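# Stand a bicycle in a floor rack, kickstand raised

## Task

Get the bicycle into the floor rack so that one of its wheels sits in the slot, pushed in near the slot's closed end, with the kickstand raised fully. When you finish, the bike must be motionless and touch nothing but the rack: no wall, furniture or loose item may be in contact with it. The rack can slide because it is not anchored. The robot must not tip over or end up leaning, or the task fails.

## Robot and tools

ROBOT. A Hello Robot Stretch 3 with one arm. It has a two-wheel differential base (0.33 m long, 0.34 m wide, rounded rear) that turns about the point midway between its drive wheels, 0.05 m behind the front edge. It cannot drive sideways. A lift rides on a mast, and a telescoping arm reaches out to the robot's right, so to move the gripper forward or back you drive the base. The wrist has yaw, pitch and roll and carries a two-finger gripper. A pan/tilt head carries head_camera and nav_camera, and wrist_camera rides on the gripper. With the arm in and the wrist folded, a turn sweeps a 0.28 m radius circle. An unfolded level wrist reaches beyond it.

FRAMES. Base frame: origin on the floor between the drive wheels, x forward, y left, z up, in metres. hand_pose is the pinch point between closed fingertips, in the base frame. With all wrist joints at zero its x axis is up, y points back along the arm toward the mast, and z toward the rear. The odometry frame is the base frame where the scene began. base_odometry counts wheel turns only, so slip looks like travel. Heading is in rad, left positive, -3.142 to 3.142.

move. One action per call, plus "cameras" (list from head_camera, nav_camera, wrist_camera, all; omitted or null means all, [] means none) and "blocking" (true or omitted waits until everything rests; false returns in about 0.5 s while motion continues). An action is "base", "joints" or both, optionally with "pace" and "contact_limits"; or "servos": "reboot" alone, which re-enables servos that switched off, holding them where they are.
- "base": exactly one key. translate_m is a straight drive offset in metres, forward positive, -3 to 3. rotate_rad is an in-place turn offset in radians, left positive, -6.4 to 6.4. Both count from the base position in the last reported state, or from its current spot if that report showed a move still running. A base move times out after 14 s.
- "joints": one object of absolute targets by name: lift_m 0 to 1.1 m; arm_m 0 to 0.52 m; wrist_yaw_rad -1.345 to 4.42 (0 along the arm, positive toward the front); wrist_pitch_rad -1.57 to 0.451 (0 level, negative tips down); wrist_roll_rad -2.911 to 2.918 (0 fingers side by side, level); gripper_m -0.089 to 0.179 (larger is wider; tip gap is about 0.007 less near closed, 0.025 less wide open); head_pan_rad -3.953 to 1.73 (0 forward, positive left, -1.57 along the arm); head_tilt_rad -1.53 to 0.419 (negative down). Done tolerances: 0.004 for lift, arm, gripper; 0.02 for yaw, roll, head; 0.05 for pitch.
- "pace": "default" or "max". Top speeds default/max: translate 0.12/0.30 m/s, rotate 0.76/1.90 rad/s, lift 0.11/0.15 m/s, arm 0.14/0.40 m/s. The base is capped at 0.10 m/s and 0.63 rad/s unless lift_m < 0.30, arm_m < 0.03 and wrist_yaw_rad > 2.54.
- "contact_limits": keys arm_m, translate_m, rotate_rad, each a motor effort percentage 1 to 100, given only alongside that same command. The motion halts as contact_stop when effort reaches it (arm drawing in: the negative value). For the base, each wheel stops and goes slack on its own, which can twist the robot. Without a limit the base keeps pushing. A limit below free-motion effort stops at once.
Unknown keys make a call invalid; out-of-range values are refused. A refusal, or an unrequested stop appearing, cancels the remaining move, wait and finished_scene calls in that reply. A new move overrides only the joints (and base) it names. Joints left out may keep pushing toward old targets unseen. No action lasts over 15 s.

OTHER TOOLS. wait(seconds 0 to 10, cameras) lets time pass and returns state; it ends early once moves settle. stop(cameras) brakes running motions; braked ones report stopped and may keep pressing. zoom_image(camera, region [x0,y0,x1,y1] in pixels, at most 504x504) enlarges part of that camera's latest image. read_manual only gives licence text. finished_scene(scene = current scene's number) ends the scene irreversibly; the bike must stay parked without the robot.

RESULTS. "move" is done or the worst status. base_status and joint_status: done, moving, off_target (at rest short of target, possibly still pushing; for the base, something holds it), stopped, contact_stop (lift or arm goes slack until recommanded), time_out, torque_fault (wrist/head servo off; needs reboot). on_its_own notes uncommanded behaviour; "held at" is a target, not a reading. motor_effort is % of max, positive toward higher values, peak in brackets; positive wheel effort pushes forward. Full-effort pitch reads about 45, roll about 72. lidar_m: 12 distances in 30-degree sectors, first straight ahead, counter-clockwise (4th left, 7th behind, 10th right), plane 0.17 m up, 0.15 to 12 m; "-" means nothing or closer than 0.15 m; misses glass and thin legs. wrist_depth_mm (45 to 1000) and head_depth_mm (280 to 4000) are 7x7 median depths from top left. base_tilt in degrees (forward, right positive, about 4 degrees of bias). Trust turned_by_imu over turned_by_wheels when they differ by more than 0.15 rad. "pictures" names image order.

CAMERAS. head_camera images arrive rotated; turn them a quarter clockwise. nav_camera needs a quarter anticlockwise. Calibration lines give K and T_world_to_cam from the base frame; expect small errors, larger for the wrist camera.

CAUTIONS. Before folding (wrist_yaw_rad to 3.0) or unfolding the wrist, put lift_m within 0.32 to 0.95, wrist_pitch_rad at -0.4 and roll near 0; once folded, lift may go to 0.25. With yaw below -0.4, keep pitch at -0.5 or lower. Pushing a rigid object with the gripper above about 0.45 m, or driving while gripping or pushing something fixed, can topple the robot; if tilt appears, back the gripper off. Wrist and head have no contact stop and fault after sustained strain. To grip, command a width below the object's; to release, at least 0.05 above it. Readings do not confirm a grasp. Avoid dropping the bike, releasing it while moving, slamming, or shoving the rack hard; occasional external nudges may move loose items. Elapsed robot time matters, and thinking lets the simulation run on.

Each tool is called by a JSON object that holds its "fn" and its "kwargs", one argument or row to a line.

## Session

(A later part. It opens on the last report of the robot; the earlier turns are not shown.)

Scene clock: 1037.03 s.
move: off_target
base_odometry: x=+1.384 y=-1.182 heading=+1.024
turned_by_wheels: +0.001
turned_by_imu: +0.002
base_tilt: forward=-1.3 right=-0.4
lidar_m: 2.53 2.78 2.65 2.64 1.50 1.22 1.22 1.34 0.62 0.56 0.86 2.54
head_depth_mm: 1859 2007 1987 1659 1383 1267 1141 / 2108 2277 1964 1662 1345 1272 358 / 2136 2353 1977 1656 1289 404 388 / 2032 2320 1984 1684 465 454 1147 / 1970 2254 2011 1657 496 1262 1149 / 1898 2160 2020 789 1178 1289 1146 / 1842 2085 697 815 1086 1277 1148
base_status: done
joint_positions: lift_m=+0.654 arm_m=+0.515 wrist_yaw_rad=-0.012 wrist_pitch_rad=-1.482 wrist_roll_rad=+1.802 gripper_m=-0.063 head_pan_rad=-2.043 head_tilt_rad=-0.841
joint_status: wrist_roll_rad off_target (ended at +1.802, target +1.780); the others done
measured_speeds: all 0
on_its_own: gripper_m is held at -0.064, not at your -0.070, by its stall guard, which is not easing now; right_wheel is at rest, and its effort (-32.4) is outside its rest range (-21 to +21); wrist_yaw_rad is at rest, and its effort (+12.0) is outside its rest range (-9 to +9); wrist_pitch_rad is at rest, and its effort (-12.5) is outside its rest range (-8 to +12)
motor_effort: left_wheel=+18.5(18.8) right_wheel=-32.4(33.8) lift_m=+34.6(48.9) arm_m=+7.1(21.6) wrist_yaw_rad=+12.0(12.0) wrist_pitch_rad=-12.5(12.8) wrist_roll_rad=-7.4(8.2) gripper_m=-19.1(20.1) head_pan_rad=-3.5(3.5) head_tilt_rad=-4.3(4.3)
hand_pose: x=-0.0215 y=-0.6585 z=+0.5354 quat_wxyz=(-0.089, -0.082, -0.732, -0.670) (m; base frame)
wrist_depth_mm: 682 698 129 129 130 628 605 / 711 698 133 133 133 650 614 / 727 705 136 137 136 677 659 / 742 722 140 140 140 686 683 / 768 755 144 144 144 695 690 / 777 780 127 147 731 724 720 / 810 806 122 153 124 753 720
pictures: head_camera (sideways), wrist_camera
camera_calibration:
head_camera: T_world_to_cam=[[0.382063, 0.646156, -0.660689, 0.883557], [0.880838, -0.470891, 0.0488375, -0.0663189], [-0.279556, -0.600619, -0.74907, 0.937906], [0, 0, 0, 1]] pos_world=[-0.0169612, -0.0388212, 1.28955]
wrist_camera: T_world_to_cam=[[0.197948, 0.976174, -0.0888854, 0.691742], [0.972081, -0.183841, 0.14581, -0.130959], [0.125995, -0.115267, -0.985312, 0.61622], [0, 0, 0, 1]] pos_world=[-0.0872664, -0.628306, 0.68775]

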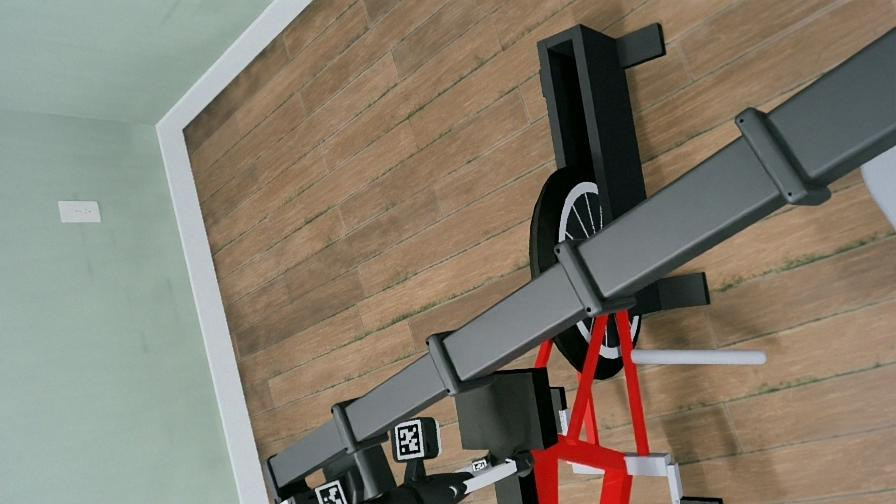

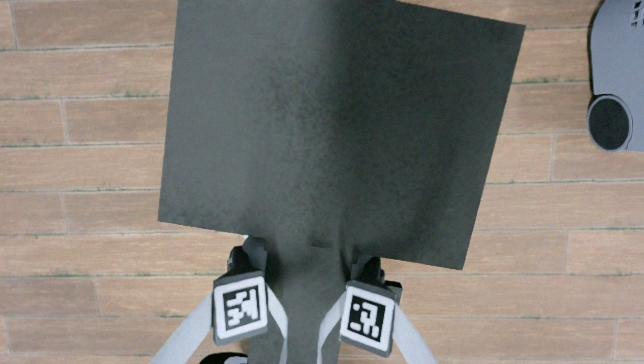

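{"fn": "move", "kwargs": {
  "joints": {"gripper_m":0.11},
  "cameras": []
}}

{"fn": "move", "kwargs": {
  "joints": {"lift_m":0.75,"wrist_pitch_rad":-1.55},
  "cameras": ["wrist_camera"]
}}

{"fn": "move", "kwargs": {
  "joints": {"arm_m":0.05,"wrist_roll_rad":1.6,"wrist_yaw_rad":0},
  "cameras": []
}}

{"fn": "move", "kwargs": {
  "base": {"rotate_rad":-0.65},
  "cameras": []
}}

{"fn": "move", "kwargs": {
  "base": {"translate_m":0.25},
  "cameras": []
}}

{"fn": "move", "kwargs": {
  "base": {"rotate_rad":0.32},
  "cameras": []
}}

{"fn": "move", "kwargs": {
  "joints": {"arm_m":0.36},
  "cameras": ["wrist_camera","head_camera"]
}}

Scene clock: 1050.73 s.
move: done
base_odometry: x=+1.384 y=-1.182 heading=+1.024
turned_by_wheels: +0.000
turned_by_imu: +0.000
base_tilt: forward=-1.3 right=-0.4
lidar_m: 2.53 2.79 2.65 2.64 1.50 1.22 1.21 1.33 0.62 0.56 0.85 2.55
head_depth_mm: 1844 2018 1969 1661 1383 1266 1133 / 2129 2291 1980 1662 1342 1266 358 / 2123 2374 1991 1678 1251 404 387 / 2052 2311 2009 1689 466 454 1143 / 1983 2250 2018 1660 496 1268 1152 / 1929 2170 2016 786 1179 1287 1148 / 1861 2101 701 877 1087 1273 1153
base_status: not commanded
joint_positions: lift_m=+0.654 arm_m=+0.515 wrist_yaw_rad=-0.009 wrist_pitch_rad=-1.443 wrist_roll_rad=+1.799 gripper_m=+0.110 head_pan_rad=-2.043 head_tilt_rad=-0.841
joint_status: all done
measured_speeds: all 0
on_its_own: right_wheel is at rest, and its effort (-27.2) is outside its rest range (-21 to +21); wrist_pitch_rad is at rest, and its effort (-19.6) is outside its rest range (-8 to +12)
motor_effort: left_wheel=+17.5(19.1) right_wheel=-27.2(32.2) lift_m=+28.0(36.5) arm_m=-18.2(19.1) wrist_yaw_rad=+7.7(11.4) wrist_pitch_rad=-19.6(19.9) wrist_roll_rad=-6.7(7.6) gripper_m=+9.9(88.5) head_pan_rad=-2.8(3.8) head_tilt_rad=-3.4(4.4)
hand_pose: x=-0.0216 y=-0.6684 z=+0.5355 quat_wxyz=(-0.088, -0.079, -0.745, -0.656) (m; base frame)
wrist_depth_mm: 724 701 130 130 129 128 612 / 722 721 134 133 132 131 638 / 754 712 138 137 136 136 648 / 789 748 143 142 139 141 664 / 807 770 751 143 143 691 684 / 840 121 771 150 146 732 684 / 851 124 786 153 125 723 706
pictures: none
No camera images: "cameras" was empty.

Scene clock: 1052.43 s.
move: done
base_odometry: x=+1.384 y=-1.182 heading=+1.022
turned_by_wheels: -0.001
turned_by_imu: -0.002
base_tilt: forward=-1.3 right=-0.4
lidar_m: 2.53 2.78 2.66 2.64 1.50 1.22 1.21 1.33 0.62 0.56 0.86 2.54
head_depth_mm: 1834 1987 1965 1658 1380 1267 285 / 2112 2298 1994 1663 1337 302 286 / 2147 2337 2001 1675 1152 314 1116 / 2041 2315 2011 1677 360 1258 1138 / 2000 2248 2032 423 1133 1262 1150 / 1920 2154 515 936 1171 1290 1149 / 1838 1982 696 1636 1133 1266 1152
base_status: not commanded
joint_positions: lift_m=+0.750 arm_m=+0.515 wrist_yaw_rad=-0.002 wrist_pitch_rad=-1.541 wrist_roll_rad=+1.785 gripper_m=+0.110 head_pan_rad=-2.043 head_tilt_rad=-0.841
joint_status: all done
measured_speeds: all 0
motor_effort: left_wheel=-0.2(17.8) right_wheel=+0.0(27.4) lift_m=+33.2(41.3) arm_m=+16.3(17.9) wrist_yaw_rad=+2.2(10.4) wrist_pitch_rad=-1.9(20.9) wrist_roll_rad=-2.1(9.2) gripper_m=+0.6(9.8) head_pan_rad=-3.1(3.7) head_tilt_rad=-3.6(4.5)
hand_pose: x=-0.0215 y=-0.6433 z=+0.6319 quat_wxyz=(-0.077, -0.076, -0.713, -0.693) (m; base frame)
wrist_depth_mm: 755 753 776 571 737 778 630 / 781 773 226 232 764 794 629 / 777 784 233 235 789 801 623 / 792 803 239 240 826 796 832 / 843 786 838 252 834 827 834 / 855 121 824 625 145 866 842 / 875 891 257 876 864 118 852
pictures: wrist_camera
camera_calibration:
wrist_camera: T_world_to_cam=[[0.172723, 0.984485, -0.0309169, 0.653608], [0.976668, -0.167115, 0.134875, -0.124478], [0.127616, -0.0534916, -0.99038, 0.756035], [0, 0, 0, 1]] pos_world=[-0.0878012, -0.623828, 0.785758]

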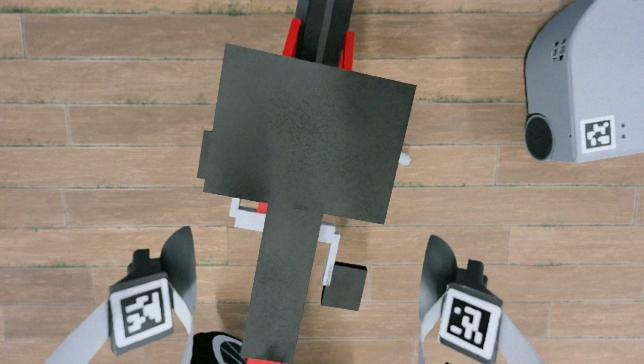

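Scene clock: 1057.03 s.
move: done
base_odometry: x=+1.384 y=-1.182 heading=+1.022
turned_by_wheels: +0.000
turned_by_imu: +0.000
base_tilt: forward=-1.3 right=-0.5
lidar_m: 2.53 2.78 2.66 2.64 1.50 1.22 1.22 1.34 0.62 0.56 0.86 2.54
head_depth_mm: 1857 2006 1969 1663 1386 1272 285 / 2109 2286 2004 1677 1345 302 286 / 2134 2392 1991 1681 1149 307 1121 / 2059 2285 2013 1702 362 362 1127 / 1976 2244 2036 1703 345 353 416 / 1916 2184 2016 1706 1181 354 1094 / 1852 2093 2047 1707 1131 1271 1158
base_status: not commanded
joint_positions: lift_m=+0.750 arm_m=+0.050 wrist_yaw_rad=-0.001 wrist_pitch_rad=-1.542 wrist_roll_rad=+1.604 gripper_m=+0.110 head_pan_rad=-2.043 head_tilt_rad=-0.841
joint_status: all done
measured_speeds: all 0
motor_effort: left_wheel=-0.1(0.7) right_wheel=+0.1(0.3) lift_m=+31.0(33.4) arm_m=-14.6(22.3) wrist_yaw_rad=+0.4(3.5) wrist_pitch_rad=-1.3(1.9) wrist_roll_rad=-1.3(2.8) gripper_m=+0.3(1.5) head_pan_rad=-3.5(3.6) head_tilt_rad=-3.6(4.6)
hand_pose: x=-0.0215 y=-0.1779 z=+0.6319 quat_wxyz=(-0.012, -0.012, -0.717, -0.697) (m; base frame)
wrist_depth_mm: 507 687 753 752 758 758 751 / 530 747 795 785 628 780 795 / 673 785 810 647 629 626 779 / 805 818 818 666 629 655 816 / 842 806 842 824 808 840 830 / 853 122 854 835 145 830 861 / 101 870 881 891 861 118 884
pictures: none
No camera images: "cameras" was empty.

Scene clock: 1059.17 s.
move: done
base_odometry: x=+1.384 y=-1.182 heading=+0.373
turned_by_wheels: -0.650
turned_by_imu: -0.638
base_tilt: forward=-1.3 right=-0.5
lidar_m: 0.88 2.53 2.66 2.71 2.67 1.66 1.25 1.21 1.27 0.62 0.56 0.86
head_depth_mm: 1114 1258 1443 1603 1436 1269 285 / 1172 1336 1548 1669 1442 302 286 / 1248 1426 1672 1672 1418 307 1119 / 1321 1534 1817 1677 362 362 1123 / 1418 1653 1917 1707 344 353 416 / 1519 1790 1989 1712 1441 354 1102 / 1626 1956 2056 1708 1482 1133 1145
base_status: done
joint_positions: lift_m=+0.750 arm_m=+0.050 wrist_yaw_rad=-0.001 wrist_pitch_rad=-1.542 wrist_roll_rad=+1.604 gripper_m=+0.110 head_pan_rad=-2.043 head_tilt_rad=-0.841
joint_status: not commanded
measured_speeds: all 0
motor_effort: left_wheel=+4.0(9.1) right_wheel=-5.0(7.8) lift_m=+29.6(31.5) arm_m=-13.8(15.8) wrist_yaw_rad=-0.3(1.9) wrist_pitch_rad=-1.5(1.8) wrist_roll_rad=-1.3(1.8) gripper_m=-0.3(1.1) head_pan_rad=-3.2(3.9) head_tilt_rad=-3.9(4.5)
hand_pose: x=-0.0215 y=-0.1779 z=+0.6319 quat_wxyz=(-0.012, -0.012, -0.717, -0.697) (m; base frame)
wrist_depth_mm: 742 773 761 759 785 790 780 / 660 783 775 773 626 790 768 / 663 818 802 654 646 635 797 / 641 806 827 661 632 651 828 / 575 761 863 848 843 842 821 / 542 121 847 860 145 827 884 / - 618 874 876 879 119 890
pictures: none
No camera images: "cameras" was empty.

Scene clock: 1062.80 s.
move: done
base_odometry: x=+1.617 y=-1.091 heading=+0.373
turned_by_wheels: +0.000
turned_by_imu: +0.001
base_tilt: forward=-1.3 right=-0.5
lidar_m: 2.37 2.31 2.42 2.82 2.79 1.95 1.47 1.43 0.64 0.49 0.73 0.63
head_depth_mm: 1327 1490 1698 1684 1429 1270 286 / 1395 1585 1850 1677 1439 302 286 / 1475 1704 1874 1678 1407 307 1117 / 1572 1821 1958 1682 362 361 1124 / 1686 1956 2041 1694 345 353 416 / 1795 2098 2034 1704 1100 354 1100 / 1917 2285 2016 1711 859 1228 1136
base_status: done
joint_positions: lift_m=+0.750 arm_m=+0.050 wrist_yaw_rad=-0.001 wrist_pitch_rad=-1.542 wrist_roll_rad=+1.604 gripper_m=+0.110 head_pan_rad=-2.043 head_tilt_rad=-0.841
joint_status: not commanded
measured_speeds: all 0
motor_effort: left_wheel=+2.4(8.3) right_wheel=-0.1(3.6) lift_m=+28.8(30.4) arm_m=-14.7(15.4) wrist_yaw_rad=+1.6(1.9) wrist_pitch_rad=-1.6(1.7) wrist_roll_rad=-1.4(1.7) gripper_m=+0.7(1.1) head_pan_rad=-2.8(3.7) head_tilt_rad=-3.5(4.6)
hand_pose: x=-0.0215 y=-0.1779 z=+0.6319 quat_wxyz=(-0.012, -0.012, -0.717, -0.697) (m; base frame)
wrist_depth_mm: 620 767 758 772 773 761 759 / 580 767 796 773 626 788 770 / 544 750 801 643 643 621 786 / 520 735 807 655 649 660 808 / 615 792 843 821 828 834 835 / 614 121 853 847 145 816 849 / - 125 859 855 892 118 892
pictures: none
No camera images: "cameras" was empty.

Scene clock: 1064.37 s.
move: done
base_odometry: x=+1.617 y=-1.091 heading=+0.692
turned_by_wheels: +0.320
turned_by_imu: +0.314
base_tilt: forward=-1.4 right=-0.5
lidar_m: 2.31 2.33 2.85 2.75 2.45 1.58 1.43 1.44 0.49 0.49 0.64 0.63
head_depth_mm: 1557 1738 1873 1674 1405 1267 285 / 1708 1926 1987 1669 1364 301 286 / 1891 2157 1994 1683 1108 307 1121 / 2121 2322 2021 1684 363 362 1125 / 2172 2329 2013 1688 345 353 417 / 2018 2253 2024 1712 877 354 1094 / 1902 2101 2040 1711 869 1251 1119
base_status: done
joint_positions: lift_m=+0.750 arm_m=+0.050 wrist_yaw_rad=-0.001 wrist_pitch_rad=-1.542 wrist_roll_rad=+1.604 gripper_m=+0.110 head_pan_rad=-2.043 head_tilt_rad=-0.841
joint_status: not commanded
measured_speeds: all 0
motor_effort: left_wheel=-3.7(9.3) right_wheel=+3.9(7.7) lift_m=+26.9(28.8) arm_m=-13.5(14.6) wrist_yaw_rad=+0.0(1.8) wrist_pitch_rad=-1.6(1.7) wrist_roll_rad=-1.3(1.8) gripper_m=+0.7(0.8) head_pan_rad=-3.0(3.6) head_tilt_rad=-3.5(4.3)
hand_pose: x=-0.0215 y=-0.1779 z=+0.6319 quat_wxyz=(-0.012, -0.012, -0.717, -0.697) (m; base frame)
wrist_depth_mm: 479 659 762 747 767 753 759 / 455 677 770 774 615 774 788 / 591 786 786 663 627 636 791 / 600 832 819 653 639 644 813 / 827 829 825 841 832 843 837 / 830 121 859 849 144 843 816 / 101 124 872 843 862 119 884
pictures: none
No camera images: "cameras" was empty.

Scene clock: 1067.87 s.
move: done
base_odometry: x=+1.617 y=-1.091 heading=+0.692
turned_by_wheels: +0.000
turned_by_imu: +0.000
base_tilt: forward=-1.3 right=-0.5
lidar_m: 2.31 2.32 2.86 2.75 2.44 1.58 1.43 1.44 0.49 0.49 0.64 0.63
head_depth_mm: 1555 1724 1868 1673 1403 1270 285 / 1710 1925 1981 1659 1365 301 286 / 1894 2131 1991 1683 1109 314 1122 / 2094 2344 2008 1691 352 1243 1142 / 2149 2374 2027 414 889 1240 1145 / 2040 2255 502 629 877 1241 1143 / 1892 2117 536 584 850 1252 1122
base_status: not commanded
joint_positions: lift_m=+0.750 arm_m=+0.360 wrist_yaw_rad=-0.001 wrist_pitch_rad=-1.543 wrist_roll_rad=+1.604 gripper_m=+0.110 head_pan_rad=-2.043 head_tilt_rad=-0.841
joint_status: all done
measured_speeds: all 0
motor_effort: left_wheel=-3.5(4.2) right_wheel=+4.2(4.3) lift_m=+26.1(28.2) arm_m=+16.2(22.8) wrist_yaw_rad=+0.8(1.8) wrist_pitch_rad=-1.4(1.7) wrist_roll_rad=-1.3(1.8) gripper_m=+0.4(1.2) head_pan_rad=-2.9(3.5) head_tilt_rad=-4.0(4.6)
hand_pose: x=-0.0215 y=-0.4878 z=+0.6319 quat_wxyz=(-0.012, -0.012, -0.717, -0.697) (m; base frame)
wrist_depth_mm: 758 224 229 749 749 768 772 / 769 230 231 757 774 643 649 / 788 235 236 661 818 627 636 / 815 801 243 835 822 660 641 / 822 833 249 830 817 853 827 / 838 122 256 842 149 860 841 / 885 124 313 882 184 118 854
pictures: head_camera (sideways), wrist_camera
camera_calibration:
head_camera: T_world_to_cam=[[0.382063, 0.646156, -0.660689, 0.883557], [0.880838, -0.470892, 0.0488375, -0.0663189], [-0.279556, -0.600619, -0.74907, 0.937905], [0, 0, 0, 1]] pos_world=[-0.0169612, -0.0388212, 1.28955]
wrist_camera: T_world_to_cam=[[-0.00971596, 0.99952, -0.0294083, 0.503034], [0.99147, 0.0134521, 0.129643, -0.00673373], [0.129976, -0.0278978, -0.991125, 0.777395], [0, 0, 0, 1]] pos_world=[-0.0894789, -0.481014, 0.786161]

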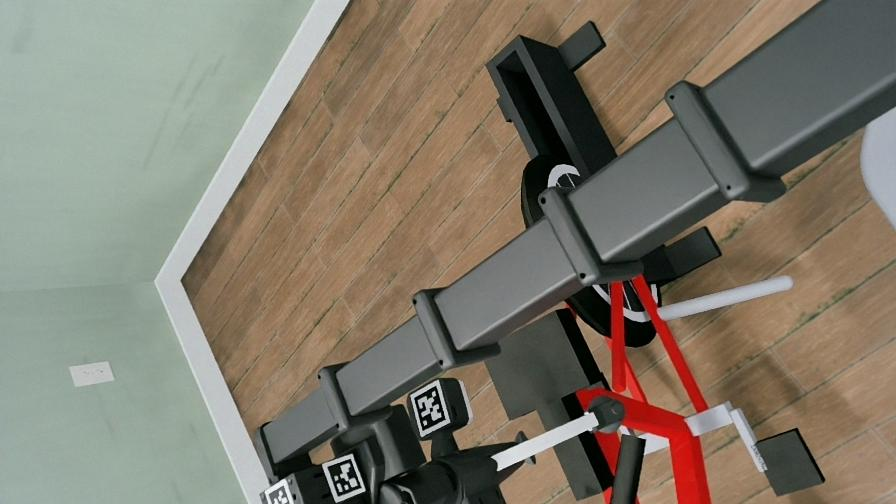

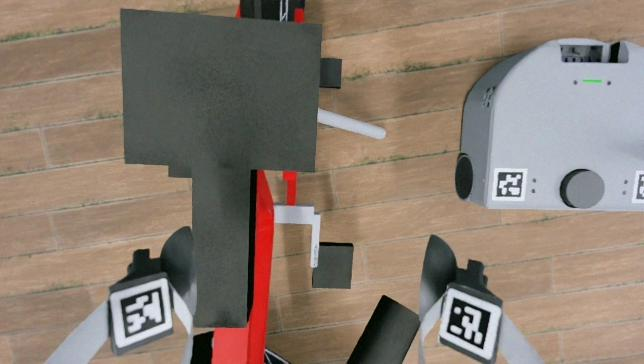

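{"fn": "move", "kwargs": {
  "joints": {"arm_m":0.42,"wrist_roll_rad":1.63,"gripper_m":0.075},
  "base": {"translate_m":-0.026},
  "cameras": []
}}

{"fn": "move", "kwargs": {
  "joints": {"lift_m":0.69},
  "cameras": ["wrist_camera"]
}}

Scene clock: 1072.87 s.
move: done
base_odometry: x=+1.597 y=-1.107 heading=+0.692
turned_by_wheels: +0.000
turned_by_imu: +0.000
base_tilt: forward=-1.3 right=-0.4
lidar_m: 2.33 2.35 2.89 2.75 2.40 1.55 1.41 1.42 0.56 0.48 0.66 0.65
head_depth_mm: 1530 1705 1883 1663 1401 1269 285 / 1682 1887 1988 1678 1369 301 286 / 1845 2132 1991 1678 1150 314 1119 / 2089 2307 2014 1689 352 1236 1144 / 2173 2347 2027 423 1051 1240 1150 / 2028 2239 510 1598 873 1250 1151 / 1893 2069 577 666 850 1086 1119
base_status: done
joint_positions: lift_m=+0.750 arm_m=+0.420 wrist_yaw_rad=-0.001 wrist_pitch_rad=-1.543 wrist_roll_rad=+1.625 gripper_m=+0.075 head_pan_rad=-2.043 head_tilt_rad=-0.841
joint_status: all done
measured_speeds: all 0
motor_effort: left_wheel=-3.4(7.5) right_wheel=-0.8(3.9) lift_m=+23.9(25.0) arm_m=+15.9(20.3) wrist_yaw_rad=-0.1(2.3) wrist_pitch_rad=-1.3(1.6) wrist_roll_rad=+1.2(2.1) gripper_m=+0.9(77.8) head_pan_rad=-3.1(3.7) head_tilt_rad=-3.5(4.3)
hand_pose: x=-0.0215 y=-0.5478 z=+0.6319 quat_wxyz=(-0.019, -0.019, -0.716, -0.697) (m; base frame)
wrist_depth_mm: 771 746 741 748 756 752 755 / 771 781 230 234 782 781 623 / 813 781 234 235 808 704 627 / 815 803 240 244 823 693 640 / 835 838 807 248 851 843 864 / 845 843 144 254 144 866 832 / 871 116 878 261 124 868 870
pictures: none
No camera images: "cameras" was empty.

Scene clock: 1074.23 s.
move: done
base_odometry: x=+1.597 y=-1.107 heading=+0.692
turned_by_wheels: +0.000
turned_by_imu: +0.000
base_tilt: forward=-1.3 right=-0.5
lidar_m: 2.34 2.35 2.88 2.75 2.40 1.55 1.41 1.42 0.56 0.48 0.66 0.65
head_depth_mm: 1532 1698 1857 1661 1396 1269 1112 / 1678 1887 1978 1669 1363 1269 326 / 1850 2117 1977 1675 1275 368 951 / 2069 2304 2004 1699 424 1214 1141 / 2167 2391 2016 497 861 1241 1148 / 2019 2254 2021 696 872 1248 1145 / 1897 2101 620 670 858 1082 1120
base_status: not commanded
joint_positions: lift_m=+0.690 arm_m=+0.420 wrist_yaw_rad=-0.001 wrist_pitch_rad=-1.543 wrist_roll_rad=+1.625 gripper_m=+0.075 head_pan_rad=-2.043 head_tilt_rad=-0.841
joint_status: all done
measured_speeds: all 0
motor_effort: left_wheel=-3.6(4.1) right_wheel=-0.7(0.9) lift_m=+18.5(22.3) arm_m=+15.5(16.2) wrist_yaw_rad=+0.1(1.8) wrist_pitch_rad=-1.4(1.7) wrist_roll_rad=+1.3(1.6) gripper_m=-0.2(1.1) head_pan_rad=-2.9(3.3) head_tilt_rad=-4.1(4.3)
hand_pose: x=-0.0215 y=-0.5478 z=+0.5719 quat_wxyz=(-0.019, -0.019, -0.716, -0.697) (m; base frame)
wrist_depth_mm: 711 698 690 342 717 721 695 / 718 711 170 173 177 702 558 / 728 722 175 176 181 703 580 / 737 735 177 182 185 725 586 / 774 746 180 186 772 773 760 / 775 752 143 190 144 772 771 / 809 116 194 195 125 791 789
pictures: wrist_camera
camera_calibration:
wrist_camera: T_world_to_cam=[[0.0119771, 0.999495, -0.0294255, 0.561705], [0.991451, -0.00804658, 0.130234, -0.0102672], [0.129931, -0.0307337, -0.991047, 0.714649], [0, 0, 0, 1]] pos_world=[-0.0894033, -0.53954, 0.726116]

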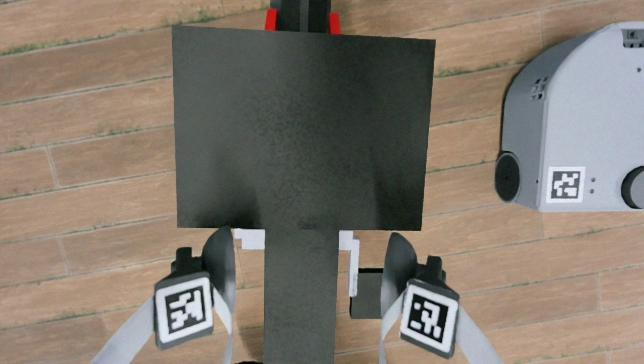

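{"fn": "move", "kwargs": {
  "joints": {"lift_m":0.628,"arm_m":0.423},
  "cameras": []
}}

{"fn": "move", "kwargs": {
  "joints": {"gripper_m":-0.03},
  "cameras": []
}}

{"fn": "move", "kwargs": {
  "joints": {"gripper_m":-0.06,"arm_m":0.468},
  "cameras": ["wrist_camera"]
}}

Scene clock: 1078.60 s.
move: done
base_odometry: x=+1.597 y=-1.107 heading=+0.693
turned_by_wheels: +0.001
turned_by_imu: +0.001
base_tilt: forward=-1.3 right=-0.4
lidar_m: 2.34 2.35 2.88 2.75 2.39 1.55 1.41 1.42 0.56 0.48 0.66 0.65
head_depth_mm: 1523 1686 1872 1655 1402 1266 1131 / 1674 1894 1988 1670 1372 1277 381 / 1845 2118 1984 1688 1277 438 395 / 2070 2329 2017 1680 1068 450 1137 / 2161 2352 2012 1678 527 1244 1145 / 2017 2294 2023 627 875 1254 1147 / 1886 2118 2020 669 845 1094 1120
base_status: not commanded
joint_positions: lift_m=+0.628 arm_m=+0.423 wrist_yaw_rad=-0.001 wrist_pitch_rad=-1.543 wrist_roll_rad=+1.624 gripper_m=+0.075 head_pan_rad=-2.043 head_tilt_rad=-0.841
joint_status: all done
measured_speeds: all 0
motor_effort: left_wheel=+8.4(8.6) right_wheel=-16.5(16.8) lift_m=+15.9(21.3) arm_m=+11.9(20.3) wrist_yaw_rad=+0.4(2.2) wrist_pitch_rad=-1.3(1.6) wrist_roll_rad=+2.0(2.2) gripper_m=+0.4(1.1) head_pan_rad=-2.1(3.5) head_tilt_rad=-4.1(4.3)
hand_pose: x=-0.0215 y=-0.5508 z=+0.5099 quat_wxyz=(-0.019, -0.019, -0.716, -0.697) (m; base frame)
wrist_depth_mm: 652 106 108 110 112 646 643 / 655 109 111 112 115 596 501 / 665 111 113 115 118 608 516 / 687 114 116 118 120 676 519 / 710 117 119 121 123 692 704 / 723 119 124 124 126 721 710 / 733 117 125 127 124 709 730
pictures: none
No camera images: "cameras" was empty.

Scene clock: 1080.17 s.
move: done
base_odometry: x=+1.597 y=-1.107 heading=+0.693
turned_by_wheels: +0.000
turned_by_imu: +0.000
base_tilt: forward=-1.3 right=-0.5
lidar_m: 2.34 2.36 2.88 2.75 2.40 1.55 1.41 1.42 0.56 0.48 0.66 0.65
head_depth_mm: 1536 1699 1877 1664 1407 1272 1130 / 1683 1884 1985 1673 1376 1273 381 / 1857 2117 2013 1675 1279 438 396 / 2065 2305 2000 1682 1072 450 1137 / 2164 2356 2012 1692 526 1249 1146 / 2009 2255 2025 628 872 1240 1151 / 1883 2114 2030 668 846 1084 1117
base_status: not commanded
joint_positions: lift_m=+0.628 arm_m=+0.423 wrist_yaw_rad=-0.001 wrist_pitch_rad=-1.533 wrist_roll_rad=+1.624 gripper_m=-0.029 head_pan_rad=-2.043 head_tilt_rad=-0.841
joint_status: all done
measured_speeds: all 0
motor_effort: left_wheel=+8.2(8.8) right_wheel=-16.6(17.0) lift_m=+32.0(32.3) arm_m=+7.6(12.9) wrist_yaw_rad=+1.3(2.0) wrist_pitch_rad=-3.2(3.8) wrist_roll_rad=+1.8(2.2) gripper_m=-28.7(99.1) head_pan_rad=-2.7(3.3) head_tilt_rad=-4.0(4.4)
hand_pose: x=-0.0215 y=-0.5532 z=+0.5097 quat_wxyz=(-0.019, -0.019, -0.720, -0.694) (m; base frame)
wrist_depth_mm: 640 106 108 110 111 114 627 / 661 109 110 112 114 116 493 / 672 111 113 115 117 598 502 / 680 114 115 117 119 123 511 / 703 117 118 119 122 686 684 / 721 712 123 124 127 707 705 / 724 737 124 126 123 728 727
pictures: none
No camera images: "cameras" was empty.

Scene clock: 1081.60 s.
move: off_target
base_odometry: x=+1.597 y=-1.107 heading=+0.692
turned_by_wheels: -0.001
turned_by_imu: -0.004
base_tilt: forward=-1.3 right=-0.5
lidar_m: 2.34 2.35 2.88 2.75 2.41 1.55 1.41 1.42 0.58 0.48 0.67 0.67
head_depth_mm: 1513 1691 1873 1660 1409 1271 1134 / 1679 1885 1985 1670 1363 1272 380 / 1857 2116 1992 1670 1271 437 395 / 2073 2298 1996 1692 1078 452 1136 / 2158 2363 1994 1693 528 1241 1152 / 2032 2269 2033 627 890 1270 1153 / 1892 2115 707 731 909 1235 1122
base_status: not commanded
joint_positions: lift_m=+0.628 arm_m=+0.468 wrist_yaw_rad=+0.000 wrist_pitch_rad=-1.557 wrist_roll_rad=+1.625 gripper_m=-0.055 head_pan_rad=-2.043 head_tilt_rad=-0.841
joint_status: gripper_m off_target (ended at -0.055, target -0.060); the others done
measured_speeds: all 0
on_its_own: lift_m is at rest, and its effort (-2.7) is outside its rest range (+3 to +55)
motor_effort: left_wheel=-2.9(8.7) right_wheel=+4.4(16.7) lift_m=-2.7(33.9) arm_m=+18.7(24.9) wrist_yaw_rad=+0.0(2.6) wrist_pitch_rad=+1.1(3.1) wrist_roll_rad=+1.5(2.2) gripper_m=-24.2(99.1) head_pan_rad=-3.6(3.9) head_tilt_rad=-4.2(4.2)
hand_pose: x=-0.0215 y=-0.5922 z=+0.5102 quat_wxyz=(-0.019, -0.019, -0.712, -0.702) (m; base frame)
wrist_depth_mm: 638 111 111 112 112 113 649 / 655 113 114 114 115 115 518 / 658 116 116 117 117 632 528 / 688 118 119 119 120 122 537 / 676 121 122 122 123 712 721 / 701 704 125 125 127 715 730 / 728 726 122 128 123 748 739
pictures: wrist_camera
camera_calibration:
wrist_camera: T_world_to_cam=[[0.0107467, 0.999827, -0.0151805, 0.597108], [0.991462, -0.00868141, 0.130106, -0.00288756], [0.129952, -0.0164491, -0.991384, 0.660768], [0, 0, 0, 1]] pos_world=[-0.0894222, -0.586161, 0.664514]

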